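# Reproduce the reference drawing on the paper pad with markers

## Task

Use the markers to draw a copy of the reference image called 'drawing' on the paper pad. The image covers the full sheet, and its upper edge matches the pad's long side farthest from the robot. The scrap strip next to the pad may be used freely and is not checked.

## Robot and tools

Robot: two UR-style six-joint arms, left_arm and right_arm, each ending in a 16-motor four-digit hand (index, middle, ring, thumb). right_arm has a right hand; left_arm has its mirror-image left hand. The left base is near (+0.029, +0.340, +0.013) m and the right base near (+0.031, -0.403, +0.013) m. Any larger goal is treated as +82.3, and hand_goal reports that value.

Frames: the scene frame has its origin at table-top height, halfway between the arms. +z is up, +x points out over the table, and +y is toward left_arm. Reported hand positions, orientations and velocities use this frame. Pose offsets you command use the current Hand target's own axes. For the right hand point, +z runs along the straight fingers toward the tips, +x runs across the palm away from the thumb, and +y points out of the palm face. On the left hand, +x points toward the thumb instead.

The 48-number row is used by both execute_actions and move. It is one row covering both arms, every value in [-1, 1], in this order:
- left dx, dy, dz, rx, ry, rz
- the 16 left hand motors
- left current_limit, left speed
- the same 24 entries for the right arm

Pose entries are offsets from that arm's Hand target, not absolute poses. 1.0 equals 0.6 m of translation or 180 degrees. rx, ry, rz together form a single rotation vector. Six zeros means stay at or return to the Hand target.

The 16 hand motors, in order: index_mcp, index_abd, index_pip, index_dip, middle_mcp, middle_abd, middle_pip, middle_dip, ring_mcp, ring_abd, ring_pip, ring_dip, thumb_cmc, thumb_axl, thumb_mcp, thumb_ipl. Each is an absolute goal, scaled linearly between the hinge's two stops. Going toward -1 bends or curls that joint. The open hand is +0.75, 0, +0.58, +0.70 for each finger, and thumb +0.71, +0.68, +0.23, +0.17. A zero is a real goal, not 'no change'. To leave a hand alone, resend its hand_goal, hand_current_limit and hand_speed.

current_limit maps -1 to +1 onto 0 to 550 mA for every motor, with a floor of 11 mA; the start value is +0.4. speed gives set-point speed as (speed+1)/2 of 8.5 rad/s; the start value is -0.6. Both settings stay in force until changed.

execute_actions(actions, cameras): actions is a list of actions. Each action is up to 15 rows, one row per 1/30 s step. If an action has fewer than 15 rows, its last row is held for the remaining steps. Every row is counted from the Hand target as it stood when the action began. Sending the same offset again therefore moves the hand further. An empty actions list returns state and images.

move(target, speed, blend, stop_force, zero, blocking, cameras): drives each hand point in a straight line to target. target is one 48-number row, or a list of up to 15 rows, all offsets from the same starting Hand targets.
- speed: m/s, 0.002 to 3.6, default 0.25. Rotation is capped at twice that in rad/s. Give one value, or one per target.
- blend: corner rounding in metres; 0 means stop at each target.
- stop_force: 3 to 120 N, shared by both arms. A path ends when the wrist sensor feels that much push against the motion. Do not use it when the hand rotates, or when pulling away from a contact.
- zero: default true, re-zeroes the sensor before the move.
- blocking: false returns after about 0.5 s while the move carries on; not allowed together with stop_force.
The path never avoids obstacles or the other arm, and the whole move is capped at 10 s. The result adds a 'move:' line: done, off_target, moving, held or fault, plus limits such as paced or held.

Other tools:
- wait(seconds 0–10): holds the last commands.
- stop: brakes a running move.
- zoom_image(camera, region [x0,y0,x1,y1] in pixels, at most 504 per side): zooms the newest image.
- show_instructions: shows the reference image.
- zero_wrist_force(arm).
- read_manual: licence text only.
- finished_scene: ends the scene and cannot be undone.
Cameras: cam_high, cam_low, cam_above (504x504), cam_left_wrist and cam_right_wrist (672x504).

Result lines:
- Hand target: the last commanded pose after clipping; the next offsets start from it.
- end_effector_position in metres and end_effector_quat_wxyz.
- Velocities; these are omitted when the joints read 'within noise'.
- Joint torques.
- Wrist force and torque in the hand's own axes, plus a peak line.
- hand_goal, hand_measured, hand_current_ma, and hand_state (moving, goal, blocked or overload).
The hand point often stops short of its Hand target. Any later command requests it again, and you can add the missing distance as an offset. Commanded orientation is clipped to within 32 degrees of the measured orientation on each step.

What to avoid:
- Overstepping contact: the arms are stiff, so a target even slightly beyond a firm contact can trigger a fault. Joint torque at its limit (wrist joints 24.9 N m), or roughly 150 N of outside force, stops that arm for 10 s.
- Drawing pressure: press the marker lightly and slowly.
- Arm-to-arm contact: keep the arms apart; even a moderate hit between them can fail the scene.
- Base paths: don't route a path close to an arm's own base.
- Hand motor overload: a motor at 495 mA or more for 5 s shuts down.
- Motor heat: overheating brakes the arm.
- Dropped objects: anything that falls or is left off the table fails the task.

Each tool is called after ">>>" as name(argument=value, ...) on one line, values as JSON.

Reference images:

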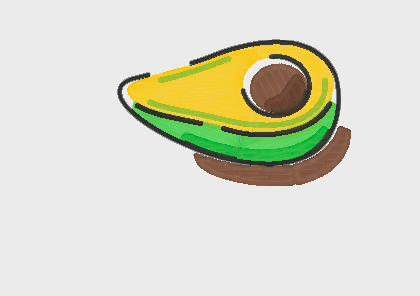

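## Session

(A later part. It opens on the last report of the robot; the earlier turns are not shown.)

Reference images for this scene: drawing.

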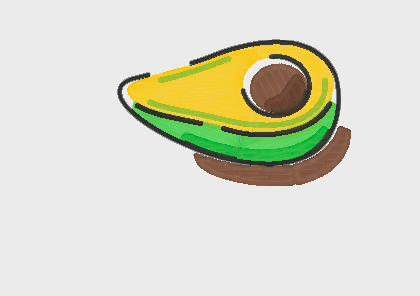

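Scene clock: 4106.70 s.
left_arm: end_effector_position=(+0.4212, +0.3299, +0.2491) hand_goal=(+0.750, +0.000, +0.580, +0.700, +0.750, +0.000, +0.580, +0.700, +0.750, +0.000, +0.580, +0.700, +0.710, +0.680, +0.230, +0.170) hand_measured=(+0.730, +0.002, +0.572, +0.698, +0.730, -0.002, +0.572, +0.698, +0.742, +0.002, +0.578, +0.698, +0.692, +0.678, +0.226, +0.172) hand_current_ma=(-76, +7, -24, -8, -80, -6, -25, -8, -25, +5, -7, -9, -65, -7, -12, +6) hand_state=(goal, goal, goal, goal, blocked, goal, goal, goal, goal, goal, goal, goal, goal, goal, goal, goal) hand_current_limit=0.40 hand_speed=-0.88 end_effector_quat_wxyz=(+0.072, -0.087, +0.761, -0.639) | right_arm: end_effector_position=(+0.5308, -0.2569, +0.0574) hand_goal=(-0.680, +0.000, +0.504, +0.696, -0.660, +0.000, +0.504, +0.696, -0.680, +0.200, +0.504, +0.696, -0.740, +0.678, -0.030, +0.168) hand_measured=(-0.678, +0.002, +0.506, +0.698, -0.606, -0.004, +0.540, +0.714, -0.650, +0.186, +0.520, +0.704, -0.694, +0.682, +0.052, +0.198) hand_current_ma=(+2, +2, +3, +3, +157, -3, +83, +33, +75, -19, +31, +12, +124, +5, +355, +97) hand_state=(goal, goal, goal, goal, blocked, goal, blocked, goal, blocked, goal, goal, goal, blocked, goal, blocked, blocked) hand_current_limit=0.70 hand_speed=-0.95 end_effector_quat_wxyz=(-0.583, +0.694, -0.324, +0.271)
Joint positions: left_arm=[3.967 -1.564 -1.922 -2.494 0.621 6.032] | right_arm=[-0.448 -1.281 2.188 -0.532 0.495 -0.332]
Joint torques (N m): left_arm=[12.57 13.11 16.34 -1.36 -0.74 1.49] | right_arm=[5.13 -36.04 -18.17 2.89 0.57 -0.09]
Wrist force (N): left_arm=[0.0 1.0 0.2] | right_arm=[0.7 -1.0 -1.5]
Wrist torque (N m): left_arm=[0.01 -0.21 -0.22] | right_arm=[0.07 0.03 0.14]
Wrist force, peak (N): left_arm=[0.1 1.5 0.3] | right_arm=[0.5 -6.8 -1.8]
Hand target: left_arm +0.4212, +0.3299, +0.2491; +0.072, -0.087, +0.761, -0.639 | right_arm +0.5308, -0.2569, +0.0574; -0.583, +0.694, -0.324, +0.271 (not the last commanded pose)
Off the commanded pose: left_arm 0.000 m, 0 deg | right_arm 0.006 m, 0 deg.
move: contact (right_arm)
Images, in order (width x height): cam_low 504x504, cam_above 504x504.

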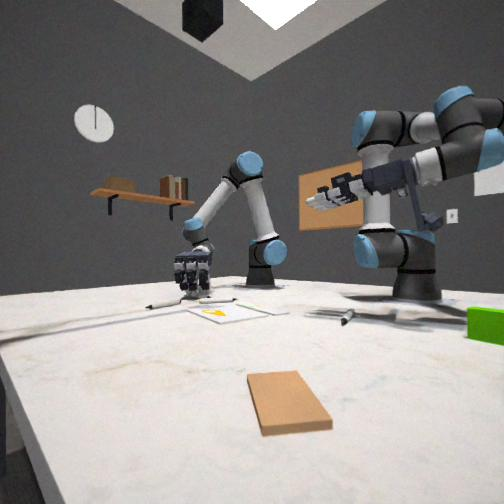

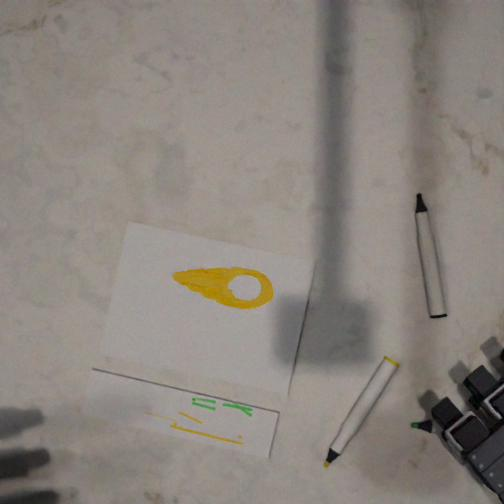

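>>> move(target=[[0,0,0,0,0,0,0.75,0,0.58,0.70,0.75,0,0.58,0.70,0.75,0,0.58,0.70,0.71,0.68,0.23,0.17,0.4,-0.88,0,0,0,0,0,0,-0.678,0,0.504,0.696,-0.61,0,0.504,0.696,-0.65,0.2,0.504,0.696,-0.74,0.678,0.10,0.168,0.7,-0.95],[0,0,0,0,0,0,0.75,0,0.58,0.70,0.75,0,0.58,0.70,0.75,0,0.58,0.70,0.71,0.68,0.23,0.17,0.4,-0.88,0,-0.0002,0,0,0,0,-0.678,0,0.504,0.696,-0.60,0,0.504,0.696,-0.64,0.2,0.504,0.696,-0.74,0.678,0.2,0.168,0.7,-0.95],[0,0,0,0,0,0,0.75,0,0.58,0.70,0.75,0,0.58,0.70,0.75,0,0.58,0.70,0.71,0.68,0.23,0.17,0.4,-0.88,0,-0.0004,0,0,0,0,-0.678,0,0.504,0.696,-0.60,0,0.504,0.696,-0.62,0.2,0.504,0.696,-0.74,0.678,0.348,0.168,0.7,-0.95],[0,0,0,0,0,0,0.75,0,0.58,0.70,0.75,0,0.58,0.70,0.75,0,0.58,0.70,0.71,0.68,0.23,0.17,0.4,-0.88,0,-0.033,-0.0058,0,0,0,-0.678,0,0.504,0.696,-0.60,0,0.504,0.696,-0.62,0.2,0.504,0.696,-0.74,0.678,0.348,0.168,0.7,-0.95]], speed=0.05, cameras=["cam_above","cam_low","cam_right_wrist"])

>>> zoom_image(camera="cam_low", region=[140, 220, 260, 340])

Scene clock: 4129.27 s.
left_arm: end_effector_position=(+0.4212, +0.3299, +0.2491) hand_goal=(+0.750, +0.000, +0.580, +0.700, +0.750, +0.000, +0.580, +0.700, +0.750, +0.000, +0.580, +0.700, +0.710, +0.680, +0.230, +0.170) hand_measured=(+0.730, +0.002, +0.572, +0.698, +0.730, -0.002, +0.572, +0.698, +0.742, +0.002, +0.578, +0.698, +0.692, +0.678, +0.226, +0.172) hand_current_ma=(-76, +7, -24, -8, -80, -6, -25, -8, -25, +5, -7, -9, -65, -7, -12, +6) hand_state=(goal, goal, goal, goal, blocked, goal, goal, goal, goal, goal, goal, goal, goal, goal, goal, goal) hand_current_limit=0.40 hand_speed=-0.88 end_effector_quat_wxyz=(+0.072, -0.087, +0.761, -0.639) | right_arm: end_effector_position=(+0.5308, -0.2569, +0.0775) hand_goal=(-0.678, +0.000, +0.504, +0.696, -0.600, +0.000, +0.504, +0.696, -0.620, +0.200, +0.504, +0.696, -0.740, +0.678, +0.348, +0.168) hand_measured=(-0.678, +0.002, +0.506, +0.698, -0.594, +0.000, +0.512, +0.700, -0.624, +0.188, +0.506, +0.698, -0.734, +0.680, +0.344, +0.170) hand_current_ma=(+1, +2, +3, +2, +9, +0, +10, +4, -4, -17, +2, +3, +9, +2, -8, +2) hand_state=(goal, goal, goal, goal, goal, goal, goal, goal, goal, goal, goal, goal, goal, goal, goal, goal) hand_current_limit=0.70 hand_speed=-0.95 end_effector_quat_wxyz=(-0.583, +0.694, -0.324, +0.271)
Joint positions: left_arm=[3.967 -1.564 -1.922 -2.494 0.621 6.032] | right_arm=[-0.448 -1.326 2.172 -0.471 0.495 -0.332]
Joint torques (N m): left_arm=[11.7 14.13 15.56 -1.31 -0.89 1.35] | right_arm=[-4.02 -36.25 -18.22 2.94 -1.96 -1.13]
Wrist force (N): left_arm=[0.0 1.2 0.3] | right_arm=[1.3 1.9 -1.4]
Wrist torque (N m): left_arm=[0.03 -0.20 -0.23] | right_arm=[0.28 0.00 0.18]
Wrist force, peak (N): left_arm=[0.1 1.3 0.5] | right_arm=[1.4 -1.8 -2.8]
Hand target: left_arm +0.4212, +0.3299, +0.2491; +0.072, -0.087, +0.761, -0.639 | right_arm +0.5308, -0.2569, +0.0775; -0.583, +0.694, -0.324, +0.271
Off the commanded pose: left_arm 0.000 m, 0 deg | right_arm 0.000 m, 0 deg.
move: done
Images, in order (width x height): cam_low 504x504, cam_above 504x504, cam_right_wrist 672x504.

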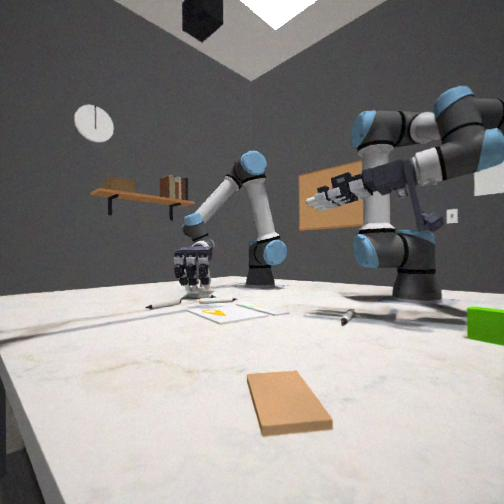

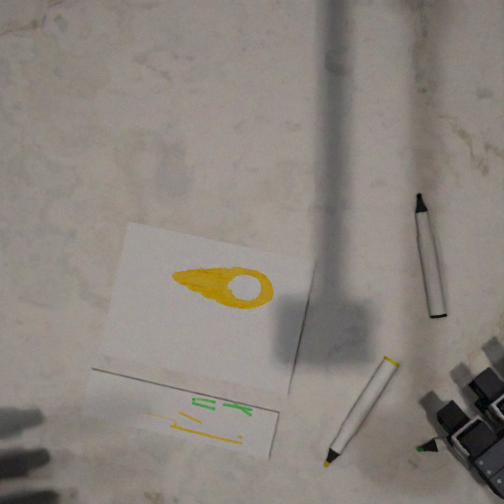

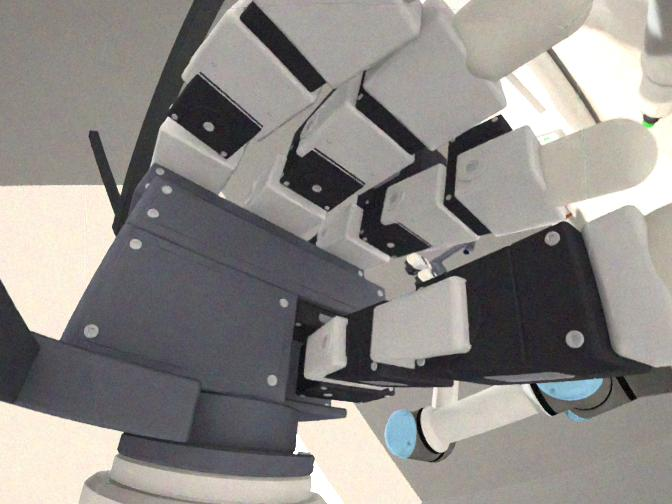

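Scaled by 4.200 from the camera's 504x504 image, which has a finer 720x720 frame.

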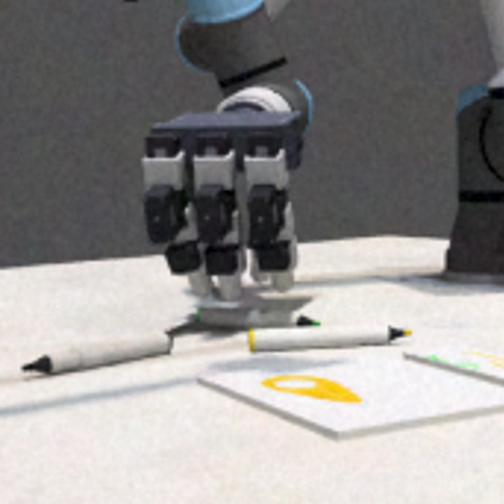

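>>> move(target=[[0,0,0,0,0,0,0.75,0,0.58,0.70,0.75,0,0.58,0.70,0.75,0,0.58,0.70,0.71,0.68,0.23,0.17,0.4,-0.88,0,-0.1149,-0.0203,0,0,0,-0.479,0,0.504,0.696,-0.479,0,0.504,0.696,-0.479,0.2,0.504,0.696,-0.74,0.678,0.348,0.168,0.7,-0.9],[0,0,0,0,0,0,0.75,0,0.58,0.70,0.75,0,0.58,0.70,0.75,0,0.58,0.70,0.71,0.68,0.23,0.17,0.4,-0.88,0,-0.0860,-0.1844,0,0,0,-0.479,0,0.504,0.696,-0.479,0,0.504,0.696,-0.479,0.2,0.504,0.696,-0.74,0.678,0.348,0.168,0.7,-0.9]], speed=0.15, blend=0.03, cameras=["cam_above","cam_high"])

Scene clock: 4140.47 s.
left_arm: end_effector_position=(+0.4212, +0.3299, +0.2491) hand_goal=(+0.750, +0.000, +0.580, +0.700, +0.750, +0.000, +0.580, +0.700, +0.750, +0.000, +0.580, +0.700, +0.710, +0.680, +0.230, +0.170) hand_measured=(+0.730, +0.002, +0.572, +0.698, +0.730, -0.002, +0.572, +0.698, +0.742, +0.002, +0.578, +0.698, +0.692, +0.678, +0.226, +0.172) hand_current_ma=(-76, +7, -24, -8, -80, -6, -25, -8, -25, +5, -7, -9, -65, -7, -12, +6) hand_state=(goal, goal, goal, goal, blocked, goal, goal, goal, goal, goal, goal, goal, goal, goal, goal, goal) hand_current_limit=0.40 hand_speed=-0.88 end_effector_quat_wxyz=(+0.072, -0.087, +0.761, -0.639) | right_arm: end_effector_position=(+0.4543, -0.3212, +0.1476) hand_goal=(-0.478, +0.000, +0.504, +0.696, -0.478, +0.000, +0.504, +0.696, -0.478, +0.200, +0.504, +0.696, -0.740, +0.678, +0.348, +0.168) hand_measured=(-0.480, +0.002, +0.506, +0.698, -0.476, +0.000, +0.510, +0.700, -0.484, +0.188, +0.506, +0.698, -0.734, +0.680, +0.344, +0.170) hand_current_ma=(-2, +2, +3, +2, +1, +0, +8, +4, -9, -16, +1, +3, +8, +2, -7, +2) hand_state=(goal, goal, goal, goal, goal, goal, goal, goal, goal, goal, goal, goal, goal, goal, goal, goal) hand_current_limit=0.70 hand_speed=-0.90 end_effector_quat_wxyz=(-0.583, +0.694, -0.324, +0.271)
Joint positions: left_arm=[3.967 -1.564 -1.922 -2.494 0.621 6.032] | right_arm=[-0.779 -1.467 2.214 0.175 0.22 -0.909]
Joint torques (N m): left_arm=[12.44 13.59 15.84 -1.42 -0.9 1.45] | right_arm=[-6.18 -4.38 -19.23 4.49 -2.87 -1.27]
Wrist force (N): left_arm=[0.1 1.0 0.2] | right_arm=[1.3 1.5 -1.4]
Wrist torque (N m): left_arm=[0.01 -0.22 -0.22] | right_arm=[0.23 -0.02 0.15]
Wrist force, peak (N): left_arm=[0.1 1.4 0.3] | right_arm=[1.2 2.0 -2.5]
Hand target: left_arm +0.4212, +0.3299, +0.2491; +0.072, -0.087, +0.761, -0.639 | right_arm +0.4543, -0.3213, +0.1476; -0.583, +0.694, -0.324, +0.271
Off the commanded pose: left_arm 0.000 m, 0 deg | right_arm 0.000 m, 0 deg.
move: done
Images, in order (width x height): cam_high 504x504, cam_above 504x504.

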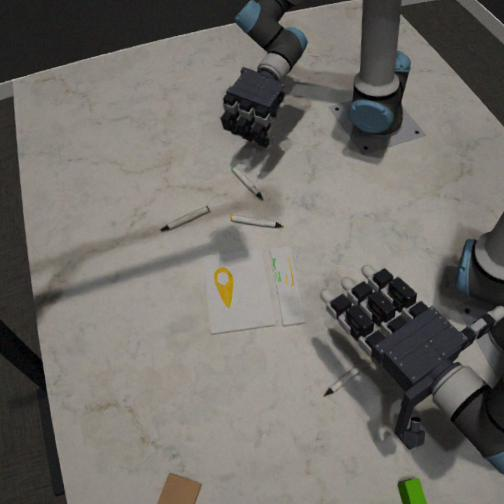

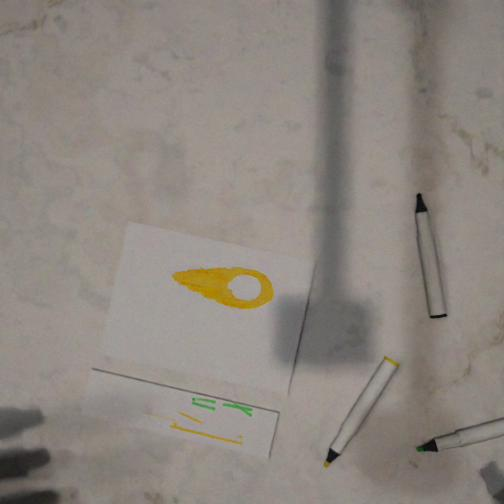

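>>> zoom_image(camera="cam_above", region=[384, 384, 504, 504])

>>> zoom_image(camera="cam_high", region=[200, 140, 320, 260])

Scaled by 4.200 from the camera's 504x504 image, which has a finer 720x720 frame.

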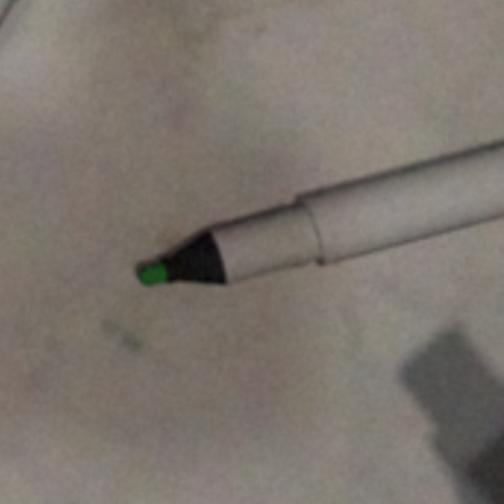

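Scaled by 4.200 from the camera's 504x504 image, which has a finer 720x720 frame.

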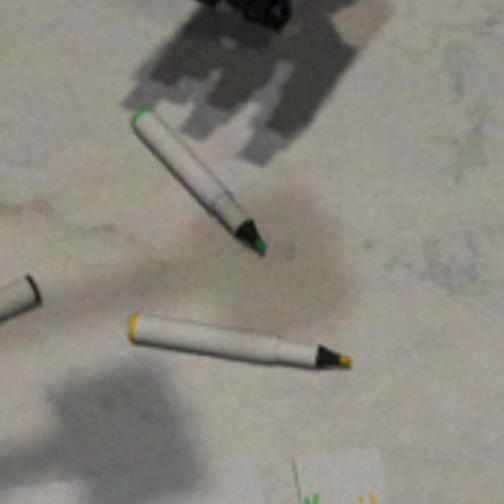

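>>> move(target=[0,0,0,0,0,0,0.75,0,0.58,0.70,0.75,0,0.58,0.70,0.75,0,0.58,0.70,0.71,0.68,0.23,0.17,0.4,-0.88,0.0508,-0.0297,0.1688,0,0.1357,0.0239,-0.479,0,0.504,0.696,-0.479,0,0.504,0.696,-0.479,0.2,0.504,0.696,-0.74,0.678,0.348,0.168,0.7,-0.9], speed=0.2, cameras=["cam_above","cam_high"])

>>> zoom_image(camera="cam_above", region=[364, 324, 504, 464])

Scene clock: 4166.37 s.
left_arm: end_effector_position=(+0.4212, +0.3299, +0.2491) hand_goal=(+0.750, +0.000, +0.580, +0.700, +0.750, +0.000, +0.580, +0.700, +0.750, +0.000, +0.580, +0.700, +0.710, +0.680, +0.230, +0.170) hand_measured=(+0.730, +0.002, +0.572, +0.698, +0.730, -0.002, +0.572, +0.698, +0.742, +0.002, +0.578, +0.698, +0.692, +0.678, +0.226, +0.172) hand_current_ma=(-76, +7, -24, -8, -80, -6, -25, -8, -25, +5, -7, -9, -65, -7, -12, +6) hand_state=(goal, goal, goal, goal, blocked, goal, goal, goal, goal, goal, goal, goal, goal, goal, goal, goal) hand_current_limit=0.40 hand_speed=-0.88 end_effector_quat_wxyz=(+0.072, -0.087, +0.761, -0.639) | right_arm: end_effector_position=(+0.5527, -0.2785, +0.1475) hand_goal=(-0.478, +0.000, +0.504, +0.696, -0.478, +0.000, +0.504, +0.696, -0.478, +0.200, +0.504, +0.696, -0.740, +0.678, +0.348, +0.168) hand_measured=(-0.480, +0.002, +0.506, +0.698, -0.476, +0.000, +0.510, +0.700, -0.484, +0.188, +0.506, +0.698, -0.734, +0.680, +0.344, +0.170) hand_current_ma=(-1, +2, +3, +2, +1, +0, +8, +4, -9, -16, +1, +3, +7, +2, -7, +2) hand_state=(goal, goal, goal, goal, goal, goal, goal, goal, goal, goal, goal, goal, goal, goal, goal, goal) hand_current_limit=0.70 hand_speed=-0.90 end_effector_quat_wxyz=(-0.511, +0.608, -0.466, +0.390)
Joint positions: left_arm=[3.967 -1.564 -1.922 -2.494 0.621 6.032] | right_arm=[-0.315 -1.565 2.196 -0.428 1.04 -0.103]
Joint torques (N m): left_arm=[12.62 13.46 15.85 -1.34 -1.02 1.47] | right_arm=[7.39 -5.3 -23.67 -2.9 1.42 1.83]
Wrist force (N): left_arm=[0.1 1.2 0.4] | right_arm=[1.3 1.7 -1.2]
Wrist torque (N m): left_arm=[0.02 -0.21 -0.22] | right_arm=[0.22 -0.04 0.05]
Wrist force, peak (N): left_arm=[0.0 1.4 0.3] | right_arm=[1.1 1.8 -2.1]
Hand target: left_arm +0.4212, +0.3299, +0.2491; +0.072, -0.087, +0.761, -0.639 | right_arm +0.5527, -0.2785, +0.1475; -0.511, +0.608, -0.466, +0.390
Off the commanded pose: left_arm 0.000 m, 0 deg | right_arm 0.000 m, 0 deg.
move: done
Images, in order (width x height): cam_high 504x504, cam_above 504x504.

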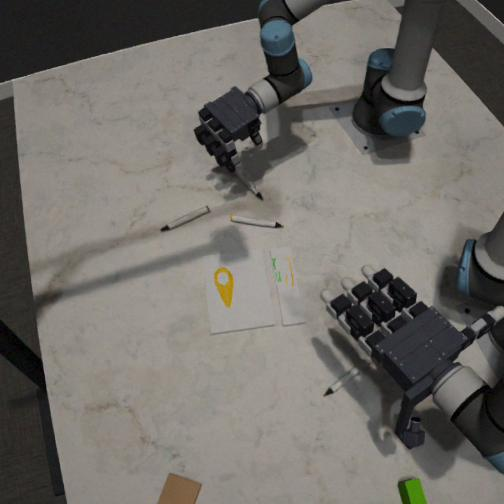

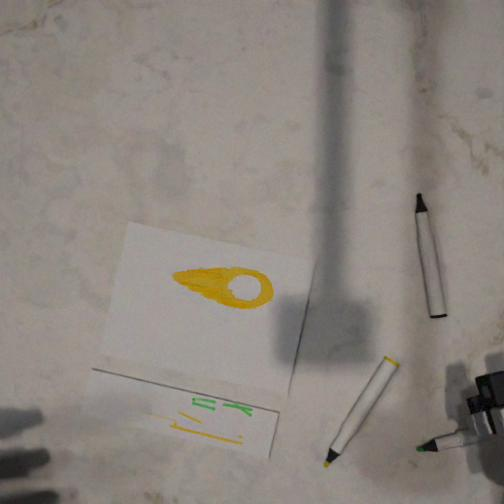

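Scaled by 3.600 from the camera's 504x504 image, which has a finer 720x720 frame.

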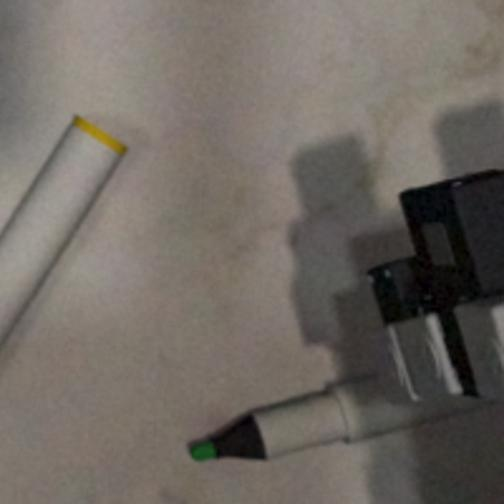

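>>> move(target=[0,0,0,0,0,0,0.75,0,0.58,0.70,0.75,0,0.58,0.70,0.75,0,0.58,0.70,0.71,0.68,0.23,0.17,0.4,-0.88,0,0.1272,0.0224,0,0,0,-0.479,0,0.504,0.696,-0.479,0,0.504,0.696,-0.479,0.2,0.504,0.696,-0.74,0.678,0.348,0.168,0.7,-0.9], speed=0.1, cameras=["cam_above","cam_high","cam_low"])

>>> zoom_image(camera="cam_above", region=[384, 344, 504, 464])

>>> zoom_image(camera="cam_high", region=[180, 100, 300, 220])

>>> zoom_image(camera="cam_low", region=[140, 220, 260, 340])

Scene clock: 4175.47 s.
left_arm: end_effector_position=(+0.4212, +0.3299, +0.2491) hand_goal=(+0.750, +0.000, +0.580, +0.700, +0.750, +0.000, +0.580, +0.700, +0.750, +0.000, +0.580, +0.700, +0.710, +0.680, +0.230, +0.170) hand_measured=(+0.730, +0.002, +0.572, +0.698, +0.730, -0.002, +0.572, +0.698, +0.742, +0.002, +0.578, +0.698, +0.692, +0.678, +0.226, +0.172) hand_current_ma=(-76, +7, -24, -8, -80, -6, -25, -8, -25, +5, -7, -9, -65, -7, -12, +6) hand_state=(goal, goal, goal, goal, blocked, goal, goal, goal, goal, goal, goal, goal, goal, goal, goal, goal) hand_current_limit=0.40 hand_speed=-0.88 end_effector_quat_wxyz=(+0.072, -0.087, +0.761, -0.639) | right_arm: end_effector_position=(+0.5526, -0.2785, +0.0700) hand_goal=(-0.478, +0.000, +0.504, +0.696, -0.478, +0.000, +0.504, +0.696, -0.478, +0.200, +0.504, +0.696, -0.740, +0.678, +0.348, +0.168) hand_measured=(-0.480, +0.002, +0.506, +0.698, -0.476, +0.000, +0.510, +0.700, -0.484, +0.188, +0.506, +0.698, -0.734, +0.680, +0.344, +0.170) hand_current_ma=(-1, +2, +3, +2, +1, +0, +8, +4, -9, -16, +1, +3, +7, +2, -7, +2) hand_state=(goal, goal, goal, goal, goal, goal, goal, goal, goal, goal, goal, goal, goal, goal, goal, goal) hand_current_limit=0.70 hand_speed=-0.90 end_effector_quat_wxyz=(-0.511, +0.608, -0.466, +0.390)
Joint positions: left_arm=[3.967 -1.564 -1.922 -2.494 0.621 6.032] | right_arm=[-0.315 -1.405 2.288 -0.68 1.041 -0.103]
Joint torques (N m): left_arm=[12.56 13.65 15.48 -1.29 -0.9 1.36] | right_arm=[7.35 -7.99 -5.98 -2.84 1.22 1.99]
Wrist force (N): left_arm=[0.1 1.2 0.6] | right_arm=[1.4 1.6 -1.4]
Wrist torque (N m): left_arm=[0.00 -0.21 -0.23] | right_arm=[0.22 -0.04 0.04]
Wrist force, peak (N): left_arm=[0.1 1.3 0.3] | right_arm=[1.7 1.8 -1.4]
Hand target: left_arm +0.4212, +0.3299, +0.2491; +0.072, -0.087, +0.761, -0.639 | right_arm +0.5526, -0.2785, +0.0700; -0.511, +0.608, -0.466, +0.390
Off the commanded pose: left_arm 0.000 m, 0 deg | right_arm 0.000 m, 0 deg.
move: done
Images, in order (width x height): cam_high 504x504, cam_low 504x504, cam_above 504x504.

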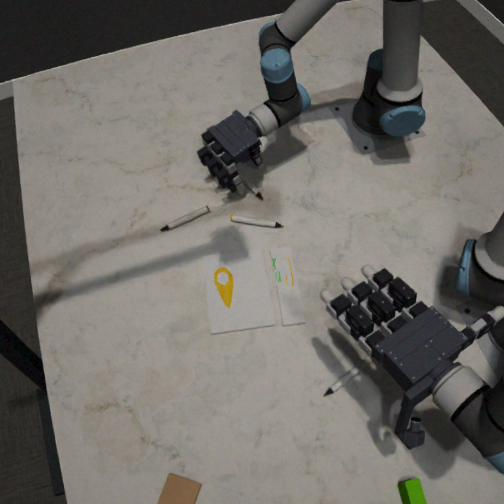

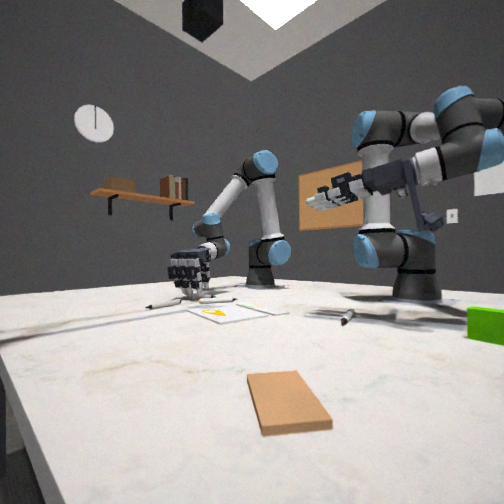

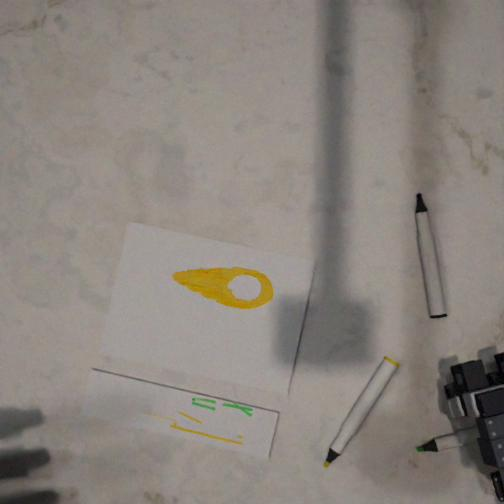

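Scaled by 4.200 from the camera's 504x504 image, which has a finer 720x720 frame.

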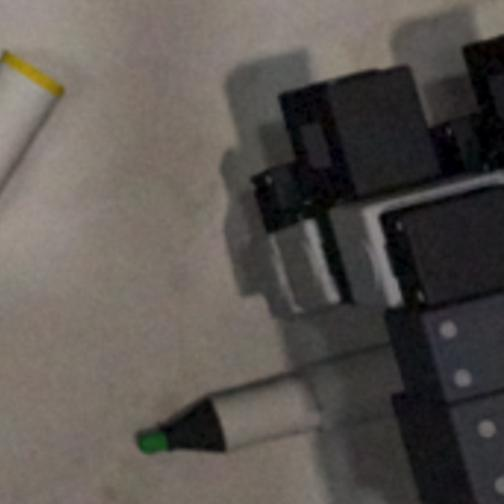

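Scaled by 4.200 from the camera's 504x504 image, which has a finer 720x720 frame.

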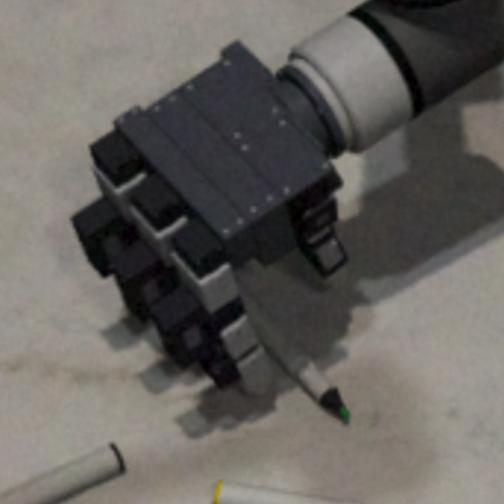

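Scaled by 4.200 from the camera's 504x504 image, which has a finer 720x720 frame.

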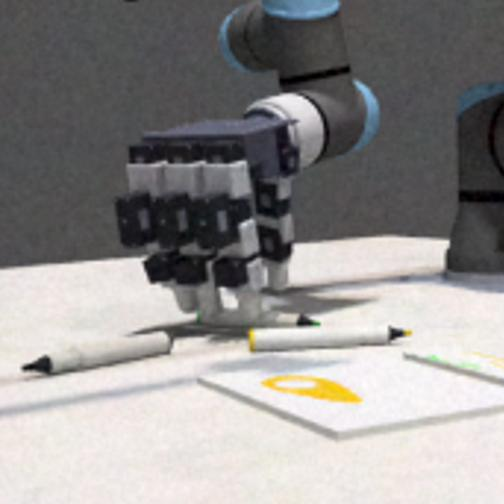

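>>> move(target=[0,0,0,0,0,0,0.75,0,0.58,0.70,0.75,0,0.58,0.70,0.75,0,0.58,0.70,0.71,0.68,0.23,0.17,0.4,-0.88,0,0.02627,0.00463,0,0,0,-0.479,0,0.504,0.696,-0.479,0,0.504,0.696,-0.479,0.2,0.504,0.696,-0.74,0.678,0.348,0.168,0.7,-0.9], speed=0.008, stop_force=3, cameras=["cam_above"])

>>> zoom_image(camera="cam_above", region=[384, 344, 504, 464])

Scene clock: 4188.53 s.
left_arm: end_effector_position=(+0.4212, +0.3299, +0.2491) hand_goal=(+0.750, +0.000, +0.580, +0.700, +0.750, +0.000, +0.580, +0.700, +0.750, +0.000, +0.580, +0.700, +0.710, +0.680, +0.230, +0.170) hand_measured=(+0.730, +0.002, +0.572, +0.698, +0.730, -0.002, +0.572, +0.698, +0.742, +0.002, +0.578, +0.698, +0.692, +0.678, +0.226, +0.172) hand_current_ma=(-76, +7, -24, -8, -80, -6, -25, -8, -25, +5, -7, -9, -65, -7, -12, +6) hand_state=(goal, goal, goal, goal, blocked, goal, goal, goal, goal, goal, goal, goal, goal, goal, goal, goal) hand_current_limit=0.40 hand_speed=-0.88 end_effector_quat_wxyz=(+0.072, -0.087, +0.761, -0.639) | right_arm: end_effector_position=(+0.5526, -0.2785, +0.0558) hand_goal=(-0.478, +0.000, +0.504, +0.696, -0.478, +0.000, +0.504, +0.696, -0.478, +0.200, +0.504, +0.696, -0.740, +0.678, +0.348, +0.168) hand_measured=(-0.478, +0.002, +0.506, +0.698, -0.476, +0.002, +0.508, +0.700, -0.484, +0.188, +0.506, +0.698, -0.734, +0.680, +0.344, +0.170) hand_current_ma=(-1, +2, +1, +2, +2, +1, +5, +3, -7, -15, +1, +3, +7, +2, -7, +2) hand_state=(goal, goal, goal, goal, goal, goal, goal, goal, goal, goal, goal, goal, goal, goal, goal, goal) hand_current_limit=0.70 hand_speed=-0.90 end_effector_quat_wxyz=(-0.511, +0.608, -0.466, +0.390)
Joint positions: left_arm=[3.967 -1.564 -1.922 -2.494 0.621 6.032] | right_arm=[-0.315 -1.37 2.301 -0.727 1.041 -0.103]
Joint torques (N m): left_arm=[12.37 13.4 15.33 -1.29 -0.96 1.37] | right_arm=[5.38 -32.22 -17.95 1.99 1.26 0.25]
Wrist force (N): left_arm=[0.1 1.0 0.2] | right_arm=[1.6 -1.1 -1.3]
Wrist torque (N m): left_arm=[0.00 -0.21 -0.22] | right_arm=[0.16 -0.04 -0.02]
Wrist force, peak (N): left_arm=[0.3 1.4 0.3] | right_arm=[1.2 -5.3 -1.0]
Hand target: left_arm +0.4212, +0.3299, +0.2491; +0.072, -0.087, +0.761, -0.639 | right_arm +0.5526, -0.2785, +0.0558; -0.511, +0.608, -0.466, +0.390 (not the last commanded pose)
Off the commanded pose: left_arm 0.000 m, 0 deg | right_arm 0.002 m, 0 deg.
move: contact (right_arm)
Images, in order (width x height): cam_above 504x504.

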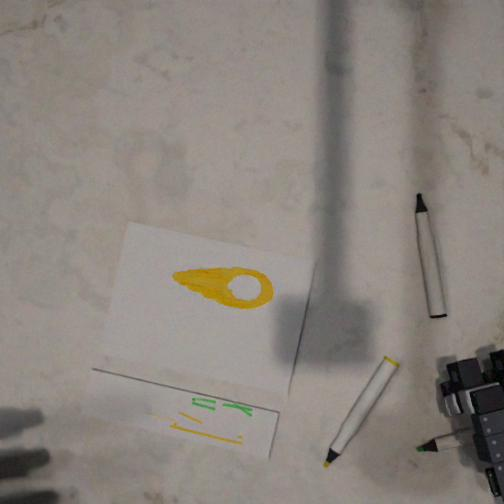

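Scaled by 4.200 from the camera's 504x504 image, which has a finer 720x720 frame.

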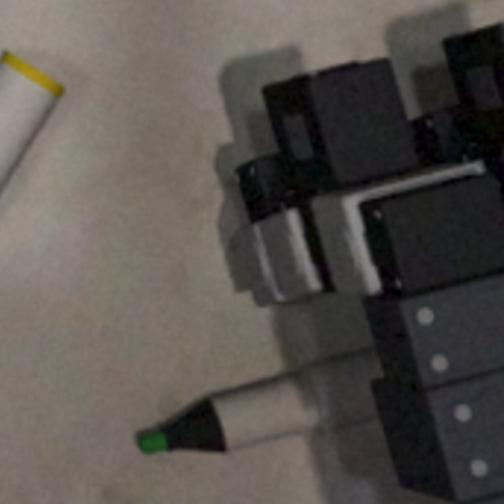

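>>> move(target=[[0,0,0,0,0,0,0.75,0,0.58,0.70,0.75,0,0.58,0.70,0.75,0,0.58,0.70,0.71,0.68,0.23,0.17,0.4,-0.88,0,-0.00525,-0.00093,0,0,0,-0.479,0,0.504,0.696,-0.479,0,0.504,0.696,-0.479,0.2,0.504,0.696,-0.74,0.678,0.348,0.168,0.7,-0.9],[0,0,0,0,0,0,0.75,0,0.58,0.70,0.75,0,0.58,0.70,0.75,0,0.58,0.70,0.71,0.68,0.23,0.17,0.4,-0.88,0,-0.00526,-0.00093,0,0,0,-0.575,0,0.504,0.696,-0.575,0,0.504,0.696,-0.575,0.2,0.504,0.696,-0.74,0.678,0.30,0.168,0.7,-0.9],[0,0,0,0,0,0,0.75,0,0.58,0.70,0.75,0,0.58,0.70,0.75,0,0.58,0.70,0.71,0.68,0.23,0.17,0.4,-0.88,0,0.0021,0.00038,0,0,0,-0.616,0,0.504,0.696,-0.616,0,0.504,0.696,-0.616,0.2,0.504,0.696,-0.74,0.678,0.25,0.168,0.7,-0.9],[0,0,0,0,0,0,0.75,0,0.58,0.70,0.75,0,0.58,0.70,0.75,0,0.58,0.70,0.71,0.68,0.23,0.17,0.4,-0.88,0,0.00591,0.00104,0,0,0,-0.616,0,0.504,0.696,-0.616,0,0.504,0.696,-0.616,0.2,0.504,0.696,-0.74,0.678,0.25,0.168,0.7,-0.95]], speed=0.02, cameras=["cam_above"])

>>> zoom_image(camera="cam_above", region=[384, 344, 504, 464])

Scene clock: 4225.67 s.
left_arm: end_effector_position=(+0.4212, +0.3299, +0.2491) hand_goal=(+0.750, +0.000, +0.580, +0.700, +0.750, +0.000, +0.580, +0.700, +0.750, +0.000, +0.580, +0.700, +0.710, +0.680, +0.230, +0.170) hand_measured=(+0.730, +0.002, +0.572, +0.698, +0.730, -0.002, +0.572, +0.698, +0.742, +0.002, +0.578, +0.698, +0.692, +0.678, +0.226, +0.172) hand_current_ma=(-76, +7, -24, -8, -80, -6, -25, -8, -25, +5, -7, -9, -65, -7, -12, +6) hand_state=(goal, goal, goal, goal, blocked, goal, goal, goal, goal, goal, goal, goal, goal, goal, goal, goal) hand_current_limit=0.40 hand_speed=-0.88 end_effector_quat_wxyz=(+0.072, -0.087, +0.761, -0.639) | right_arm: end_effector_position=(+0.5526, -0.2785, +0.0522) hand_goal=(-0.616, +0.000, +0.504, +0.696, -0.616, +0.000, +0.504, +0.696, -0.616, +0.200, +0.504, +0.696, -0.740, +0.678, +0.250, +0.168) hand_measured=(-0.608, +0.002, +0.506, +0.698, -0.606, +0.002, +0.508, +0.700, -0.612, +0.188, +0.506, +0.698, -0.734, +0.680, +0.252, +0.170) hand_current_ma=(+12, +2, +1, +2, +19, +1, +5, +3, +5, -15, +1, +3, +7, +2, +1, +2) hand_state=(goal, goal, goal, goal, goal, goal, goal, goal, goal, goal, goal, goal, goal, goal, goal, goal) hand_current_limit=0.70 hand_speed=-0.95 end_effector_quat_wxyz=(-0.511, +0.608, -0.466, +0.390)
Joint positions: left_arm=[3.967 -1.564 -1.922 -2.494 0.621 6.032] | right_arm=[-0.315 -1.361 2.303 -0.739 1.041 -0.103]
Joint torques (N m): left_arm=[12.21 14.16 15.62 -1.33 -0.96 1.43] | right_arm=[3.08 -9.84 -4.69 -2.9 0.94 -0.24]
Wrist force (N): left_arm=[0.0 1.1 0.3] | right_arm=[1.5 1.8 -1.3]
Wrist torque (N m): left_arm=[0.02 -0.19 -0.24] | right_arm=[0.27 -0.05 0.07]
Wrist force, peak (N): left_arm=[0.0 1.4 0.4] | right_arm=[1.8 1.8 -1.2]
Hand target: left_arm +0.4212, +0.3299, +0.2491; +0.072, -0.087, +0.761, -0.639 | right_arm +0.5526, -0.2785, +0.0522; -0.511, +0.608, -0.466, +0.390
Off the commanded pose: left_arm 0.000 m, 0 deg | right_arm 0.000 m, 0 deg.
move: done
Images, in order (width x height): cam_above 504x504.

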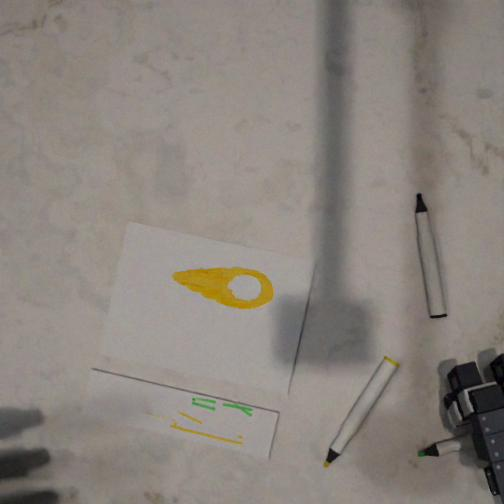

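Scaled by 4.200 from the camera's 504x504 image, which has a finer 720x720 frame.

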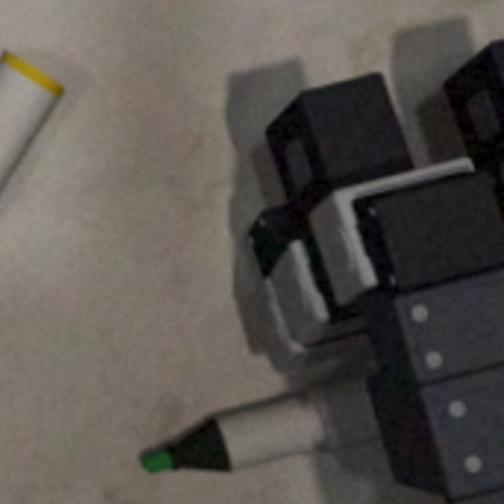

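>>> move(target=[[0,0,0,0,0,0,0.75,0,0.58,0.70,0.75,0,0.58,0.70,0.75,0,0.58,0.70,0.71,0.68,0.23,0.17,0.4,-0.88,0,0,0,0,0,0,-0.616,0,0.504,0.696,-0.616,0,0.504,0.696,-0.616,0.2,0.504,0.696,-0.74,0.678,0.11,0.168,0.7,-0.95],[0,0,0,0,0,0,0.75,0,0.58,0.70,0.75,0,0.58,0.70,0.75,0,0.58,0.70,0.71,0.68,0.23,0.17,0.4,-0.88,0,-0.0002,0,0,0,0,-0.65,0,0.504,0.696,-0.64,0,0.504,0.696,-0.65,0.2,0.504,0.696,-0.74,0.678,0.03,0.168,0.7,-0.95],[0,0,0,0,0,0,0.75,0,0.58,0.70,0.75,0,0.58,0.70,0.75,0,0.58,0.70,0.71,0.68,0.23,0.17,0.4,-0.88,0,-0.0003,0,0,0,0,-0.68,0,0.504,0.696,-0.66,0,0.504,0.696,-0.68,0.2,0.504,0.696,-0.74,0.678,-0.03,0.168,0.7,-0.95]], speed=0.02, cameras=["cam_above","cam_right_wrist"])

>>> zoom_image(camera="cam_above", region=[384, 344, 504, 464])

Scene clock: 4237.13 s.
left_arm: end_effector_position=(+0.4212, +0.3299, +0.2491) hand_goal=(+0.750, +0.000, +0.580, +0.700, +0.750, +0.000, +0.580, +0.700, +0.750, +0.000, +0.580, +0.700, +0.710, +0.680, +0.230, +0.170) hand_measured=(+0.730, +0.002, +0.572, +0.698, +0.730, -0.002, +0.572, +0.698, +0.742, +0.002, +0.578, +0.698, +0.692, +0.678, +0.226, +0.172) hand_current_ma=(-76, +7, -24, -8, -80, -6, -25, -8, -25, +5, -7, -9, -65, -7, -12, +6) hand_state=(goal, goal, goal, goal, blocked, goal, goal, goal, goal, goal, goal, goal, goal, goal, goal, goal) hand_current_limit=0.40 hand_speed=-0.88 end_effector_quat_wxyz=(+0.072, -0.087, +0.761, -0.639) | right_arm: end_effector_position=(+0.5526, -0.2784, +0.0524) hand_goal=(-0.680, +0.000, +0.504, +0.696, -0.660, +0.000, +0.504, +0.696, -0.680, +0.200, +0.504, +0.696, -0.740, +0.678, -0.030, +0.168) hand_measured=(-0.614, +0.002, +0.518, +0.700, -0.608, +0.002, +0.516, +0.700, -0.616, +0.188, +0.516, +0.702, -0.734, +0.680, +0.134, +0.194) hand_current_ma=(+209, +2, +26, +6, +148, +1, +20, +5, +196, -15, +22, +6, +7, +2, +468, +79) hand_state=(blocked, goal, goal, goal, blocked, goal, goal, goal, blocked, goal, goal, goal, goal, goal, blocked, blocked) hand_current_limit=0.70 hand_speed=-0.95 end_effector_quat_wxyz=(-0.511, +0.608, -0.466, +0.390)
Joint positions: left_arm=[3.967 -1.564 -1.922 -2.494 0.621 6.032] | right_arm=[-0.315 -1.361 2.303 -0.738 1.041 -0.103]
Joint torques (N m): left_arm=[12.33 13.82 15.18 -1.28 -1.12 1.34] | right_arm=[7.66 -33.15 -17.33 2.08 1.28 1.91]
Wrist force (N): left_arm=[0.3 1.0 0.2] | right_arm=[1.1 -1.6 -1.4]
Wrist torque (N m): left_arm=[0.01 -0.24 -0.20] | right_arm=[0.04 0.02 -0.02]
Wrist force, peak (N): left_arm=[0.4 1.3 0.3] | right_arm=[1.6 -2.2 -2.6]
Hand target: left_arm +0.4212, +0.3299, +0.2491; +0.072, -0.087, +0.761, -0.639 | right_arm +0.5526, -0.2784, +0.0524; -0.511, +0.608, -0.466, +0.390
Off the commanded pose: left_arm 0.000 m, 0 deg | right_arm 0.000 m, 0 deg.
move: done
Images, in order (width x height): cam_above 504x504, cam_right_wrist 672x504.

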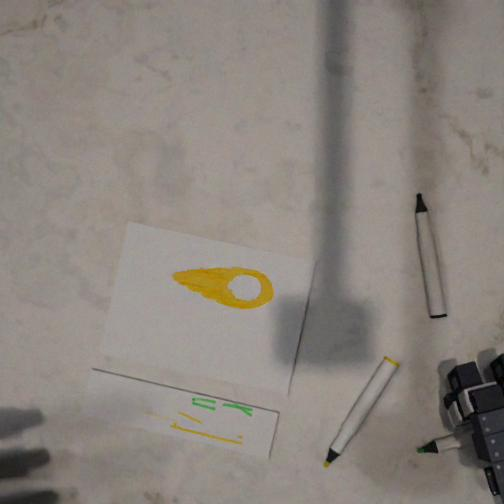

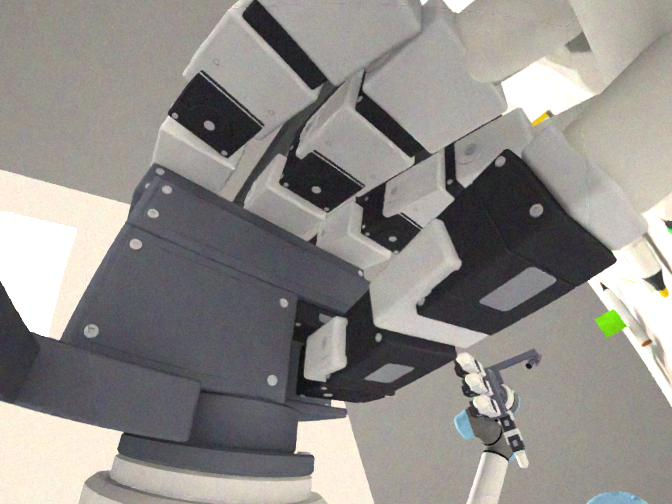

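Scaled by 4.200 from the camera's 504x504 image, which has a finer 720x720 frame.

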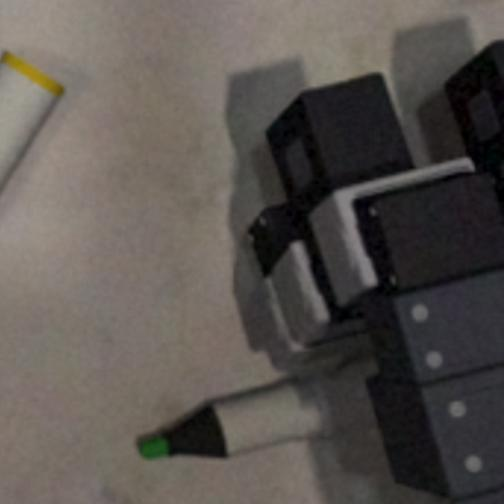

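>>> move(target=[[0,0,0,0,0,0,0.75,0,0.58,0.70,0.75,0,0.58,0.70,0.75,0,0.58,0.70,0.71,0.68,0.23,0.17,0.4,-0.88,0,-0.1642,-0.0289,0,0,0,-0.68,0,0.504,0.696,-0.66,0,0.504,0.696,-0.68,0.2,0.504,0.696,-0.74,0.678,-0.03,0.168,0.7,-0.95],[0,0,0,0,0,0,0.75,0,0.58,0.70,0.75,0,0.58,0.70,0.75,0,0.58,0.70,0.71,0.68,0.23,0.17,0.4,-0.88,0,-0.1642,-0.0289,0.0556,0,0,-0.68,0,0.504,0.696,-0.66,0,0.504,0.696,-0.68,0.2,0.504,0.696,-0.74,0.678,-0.03,0.168,0.7,-0.95]], speed=0.15, cameras=["cam_low","cam_right_wrist"])

>>> zoom_image(camera="cam_low", region=[140, 180, 260, 300])

Scene clock: 4250.03 s.
left_arm: end_effector_position=(+0.4212, +0.3299, +0.2491) hand_goal=(+0.750, +0.000, +0.580, +0.700, +0.750, +0.000, +0.580, +0.700, +0.750, +0.000, +0.580, +0.700, +0.710, +0.680, +0.230, +0.170) hand_measured=(+0.730, +0.002, +0.572, +0.698, +0.730, -0.002, +0.572, +0.698, +0.742, +0.002, +0.578, +0.698, +0.692, +0.678, +0.226, +0.172) hand_current_ma=(-76, +7, -24, -8, -80, -6, -25, -8, -25, +5, -7, -9, -65, -7, -12, +6) hand_state=(goal, goal, goal, goal, blocked, goal, goal, goal, goal, goal, goal, goal, goal, goal, goal, goal) hand_current_limit=0.40 hand_speed=-0.88 end_effector_quat_wxyz=(+0.072, -0.087, +0.761, -0.639) | right_arm: end_effector_position=(+0.5527, -0.2785, +0.1525) hand_goal=(-0.680, +0.000, +0.504, +0.696, -0.660, +0.000, +0.504, +0.696, -0.680, +0.200, +0.504, +0.696, -0.740, +0.678, -0.030, +0.168) hand_measured=(-0.614, +0.002, +0.522, +0.704, -0.610, +0.002, +0.518, +0.702, -0.618, +0.188, +0.518, +0.702, -0.734, +0.680, +0.132, +0.194) hand_current_ma=(+209, +2, +35, +11, +145, +1, +23, +7, +190, -15, +23, +7, +8, +2, +468, +82) hand_state=(blocked, goal, goal, goal, blocked, goal, goal, goal, blocked, goal, goal, goal, goal, goal, blocked, blocked) hand_current_limit=0.70 hand_speed=-0.95 end_effector_quat_wxyz=(+0.562, -0.562, +0.430, -0.429)
Joint positions: left_arm=[3.967 -1.564 -1.922 -2.494 0.621 6.032] | right_arm=[-0.348 -1.599 2.333 -0.733 0.998 0.001]
Joint torques (N m): left_arm=[12.09 13.17 14.98 -1.22 -0.97 1.37] | right_arm=[-5.34 -4.11 -8.61 -3.39 -1.64 1.86]
Wrist force (N): left_arm=[0.3 1.1 0.4] | right_arm=[1.6 1.7 -1.4]
Wrist torque (N m): left_arm=[0.00 -0.23 -0.21] | right_arm=[0.20 -0.04 0.08]
Wrist force, peak (N): left_arm=[0.3 1.4 0.2] | right_arm=[1.4 2.9 -1.1]
Hand target: left_arm +0.4212, +0.3299, +0.2491; +0.072, -0.087, +0.761, -0.639 | right_arm +0.5527, -0.2785, +0.1524; +0.562, -0.562, +0.430, -0.429
Off the commanded pose: left_arm 0.000 m, 0 deg | right_arm 0.000 m, 0 deg.
move: done
Images, in order (width x height): cam_low 504x504, cam_right_wrist 672x504.

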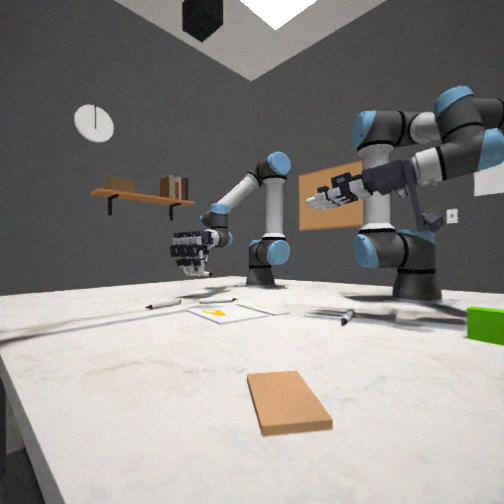

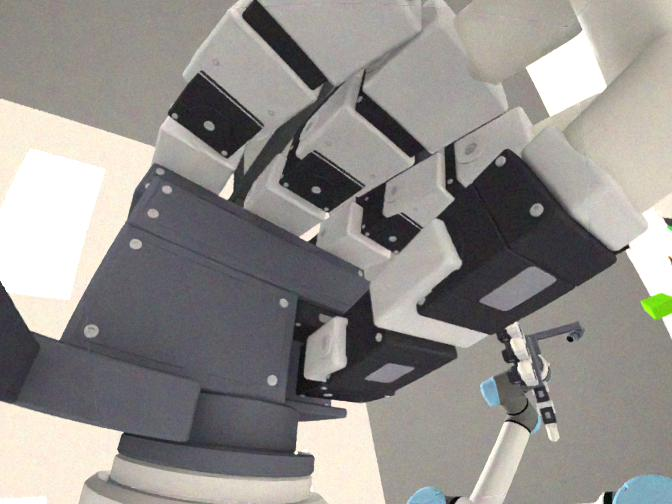

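Scaled by 4.200 from the camera's 504x504 image, which has a finer 720x720 frame.

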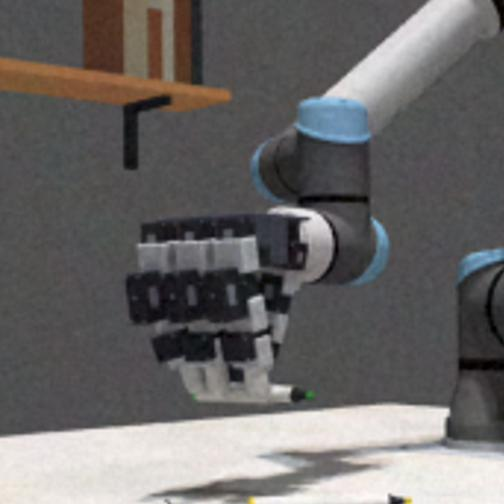

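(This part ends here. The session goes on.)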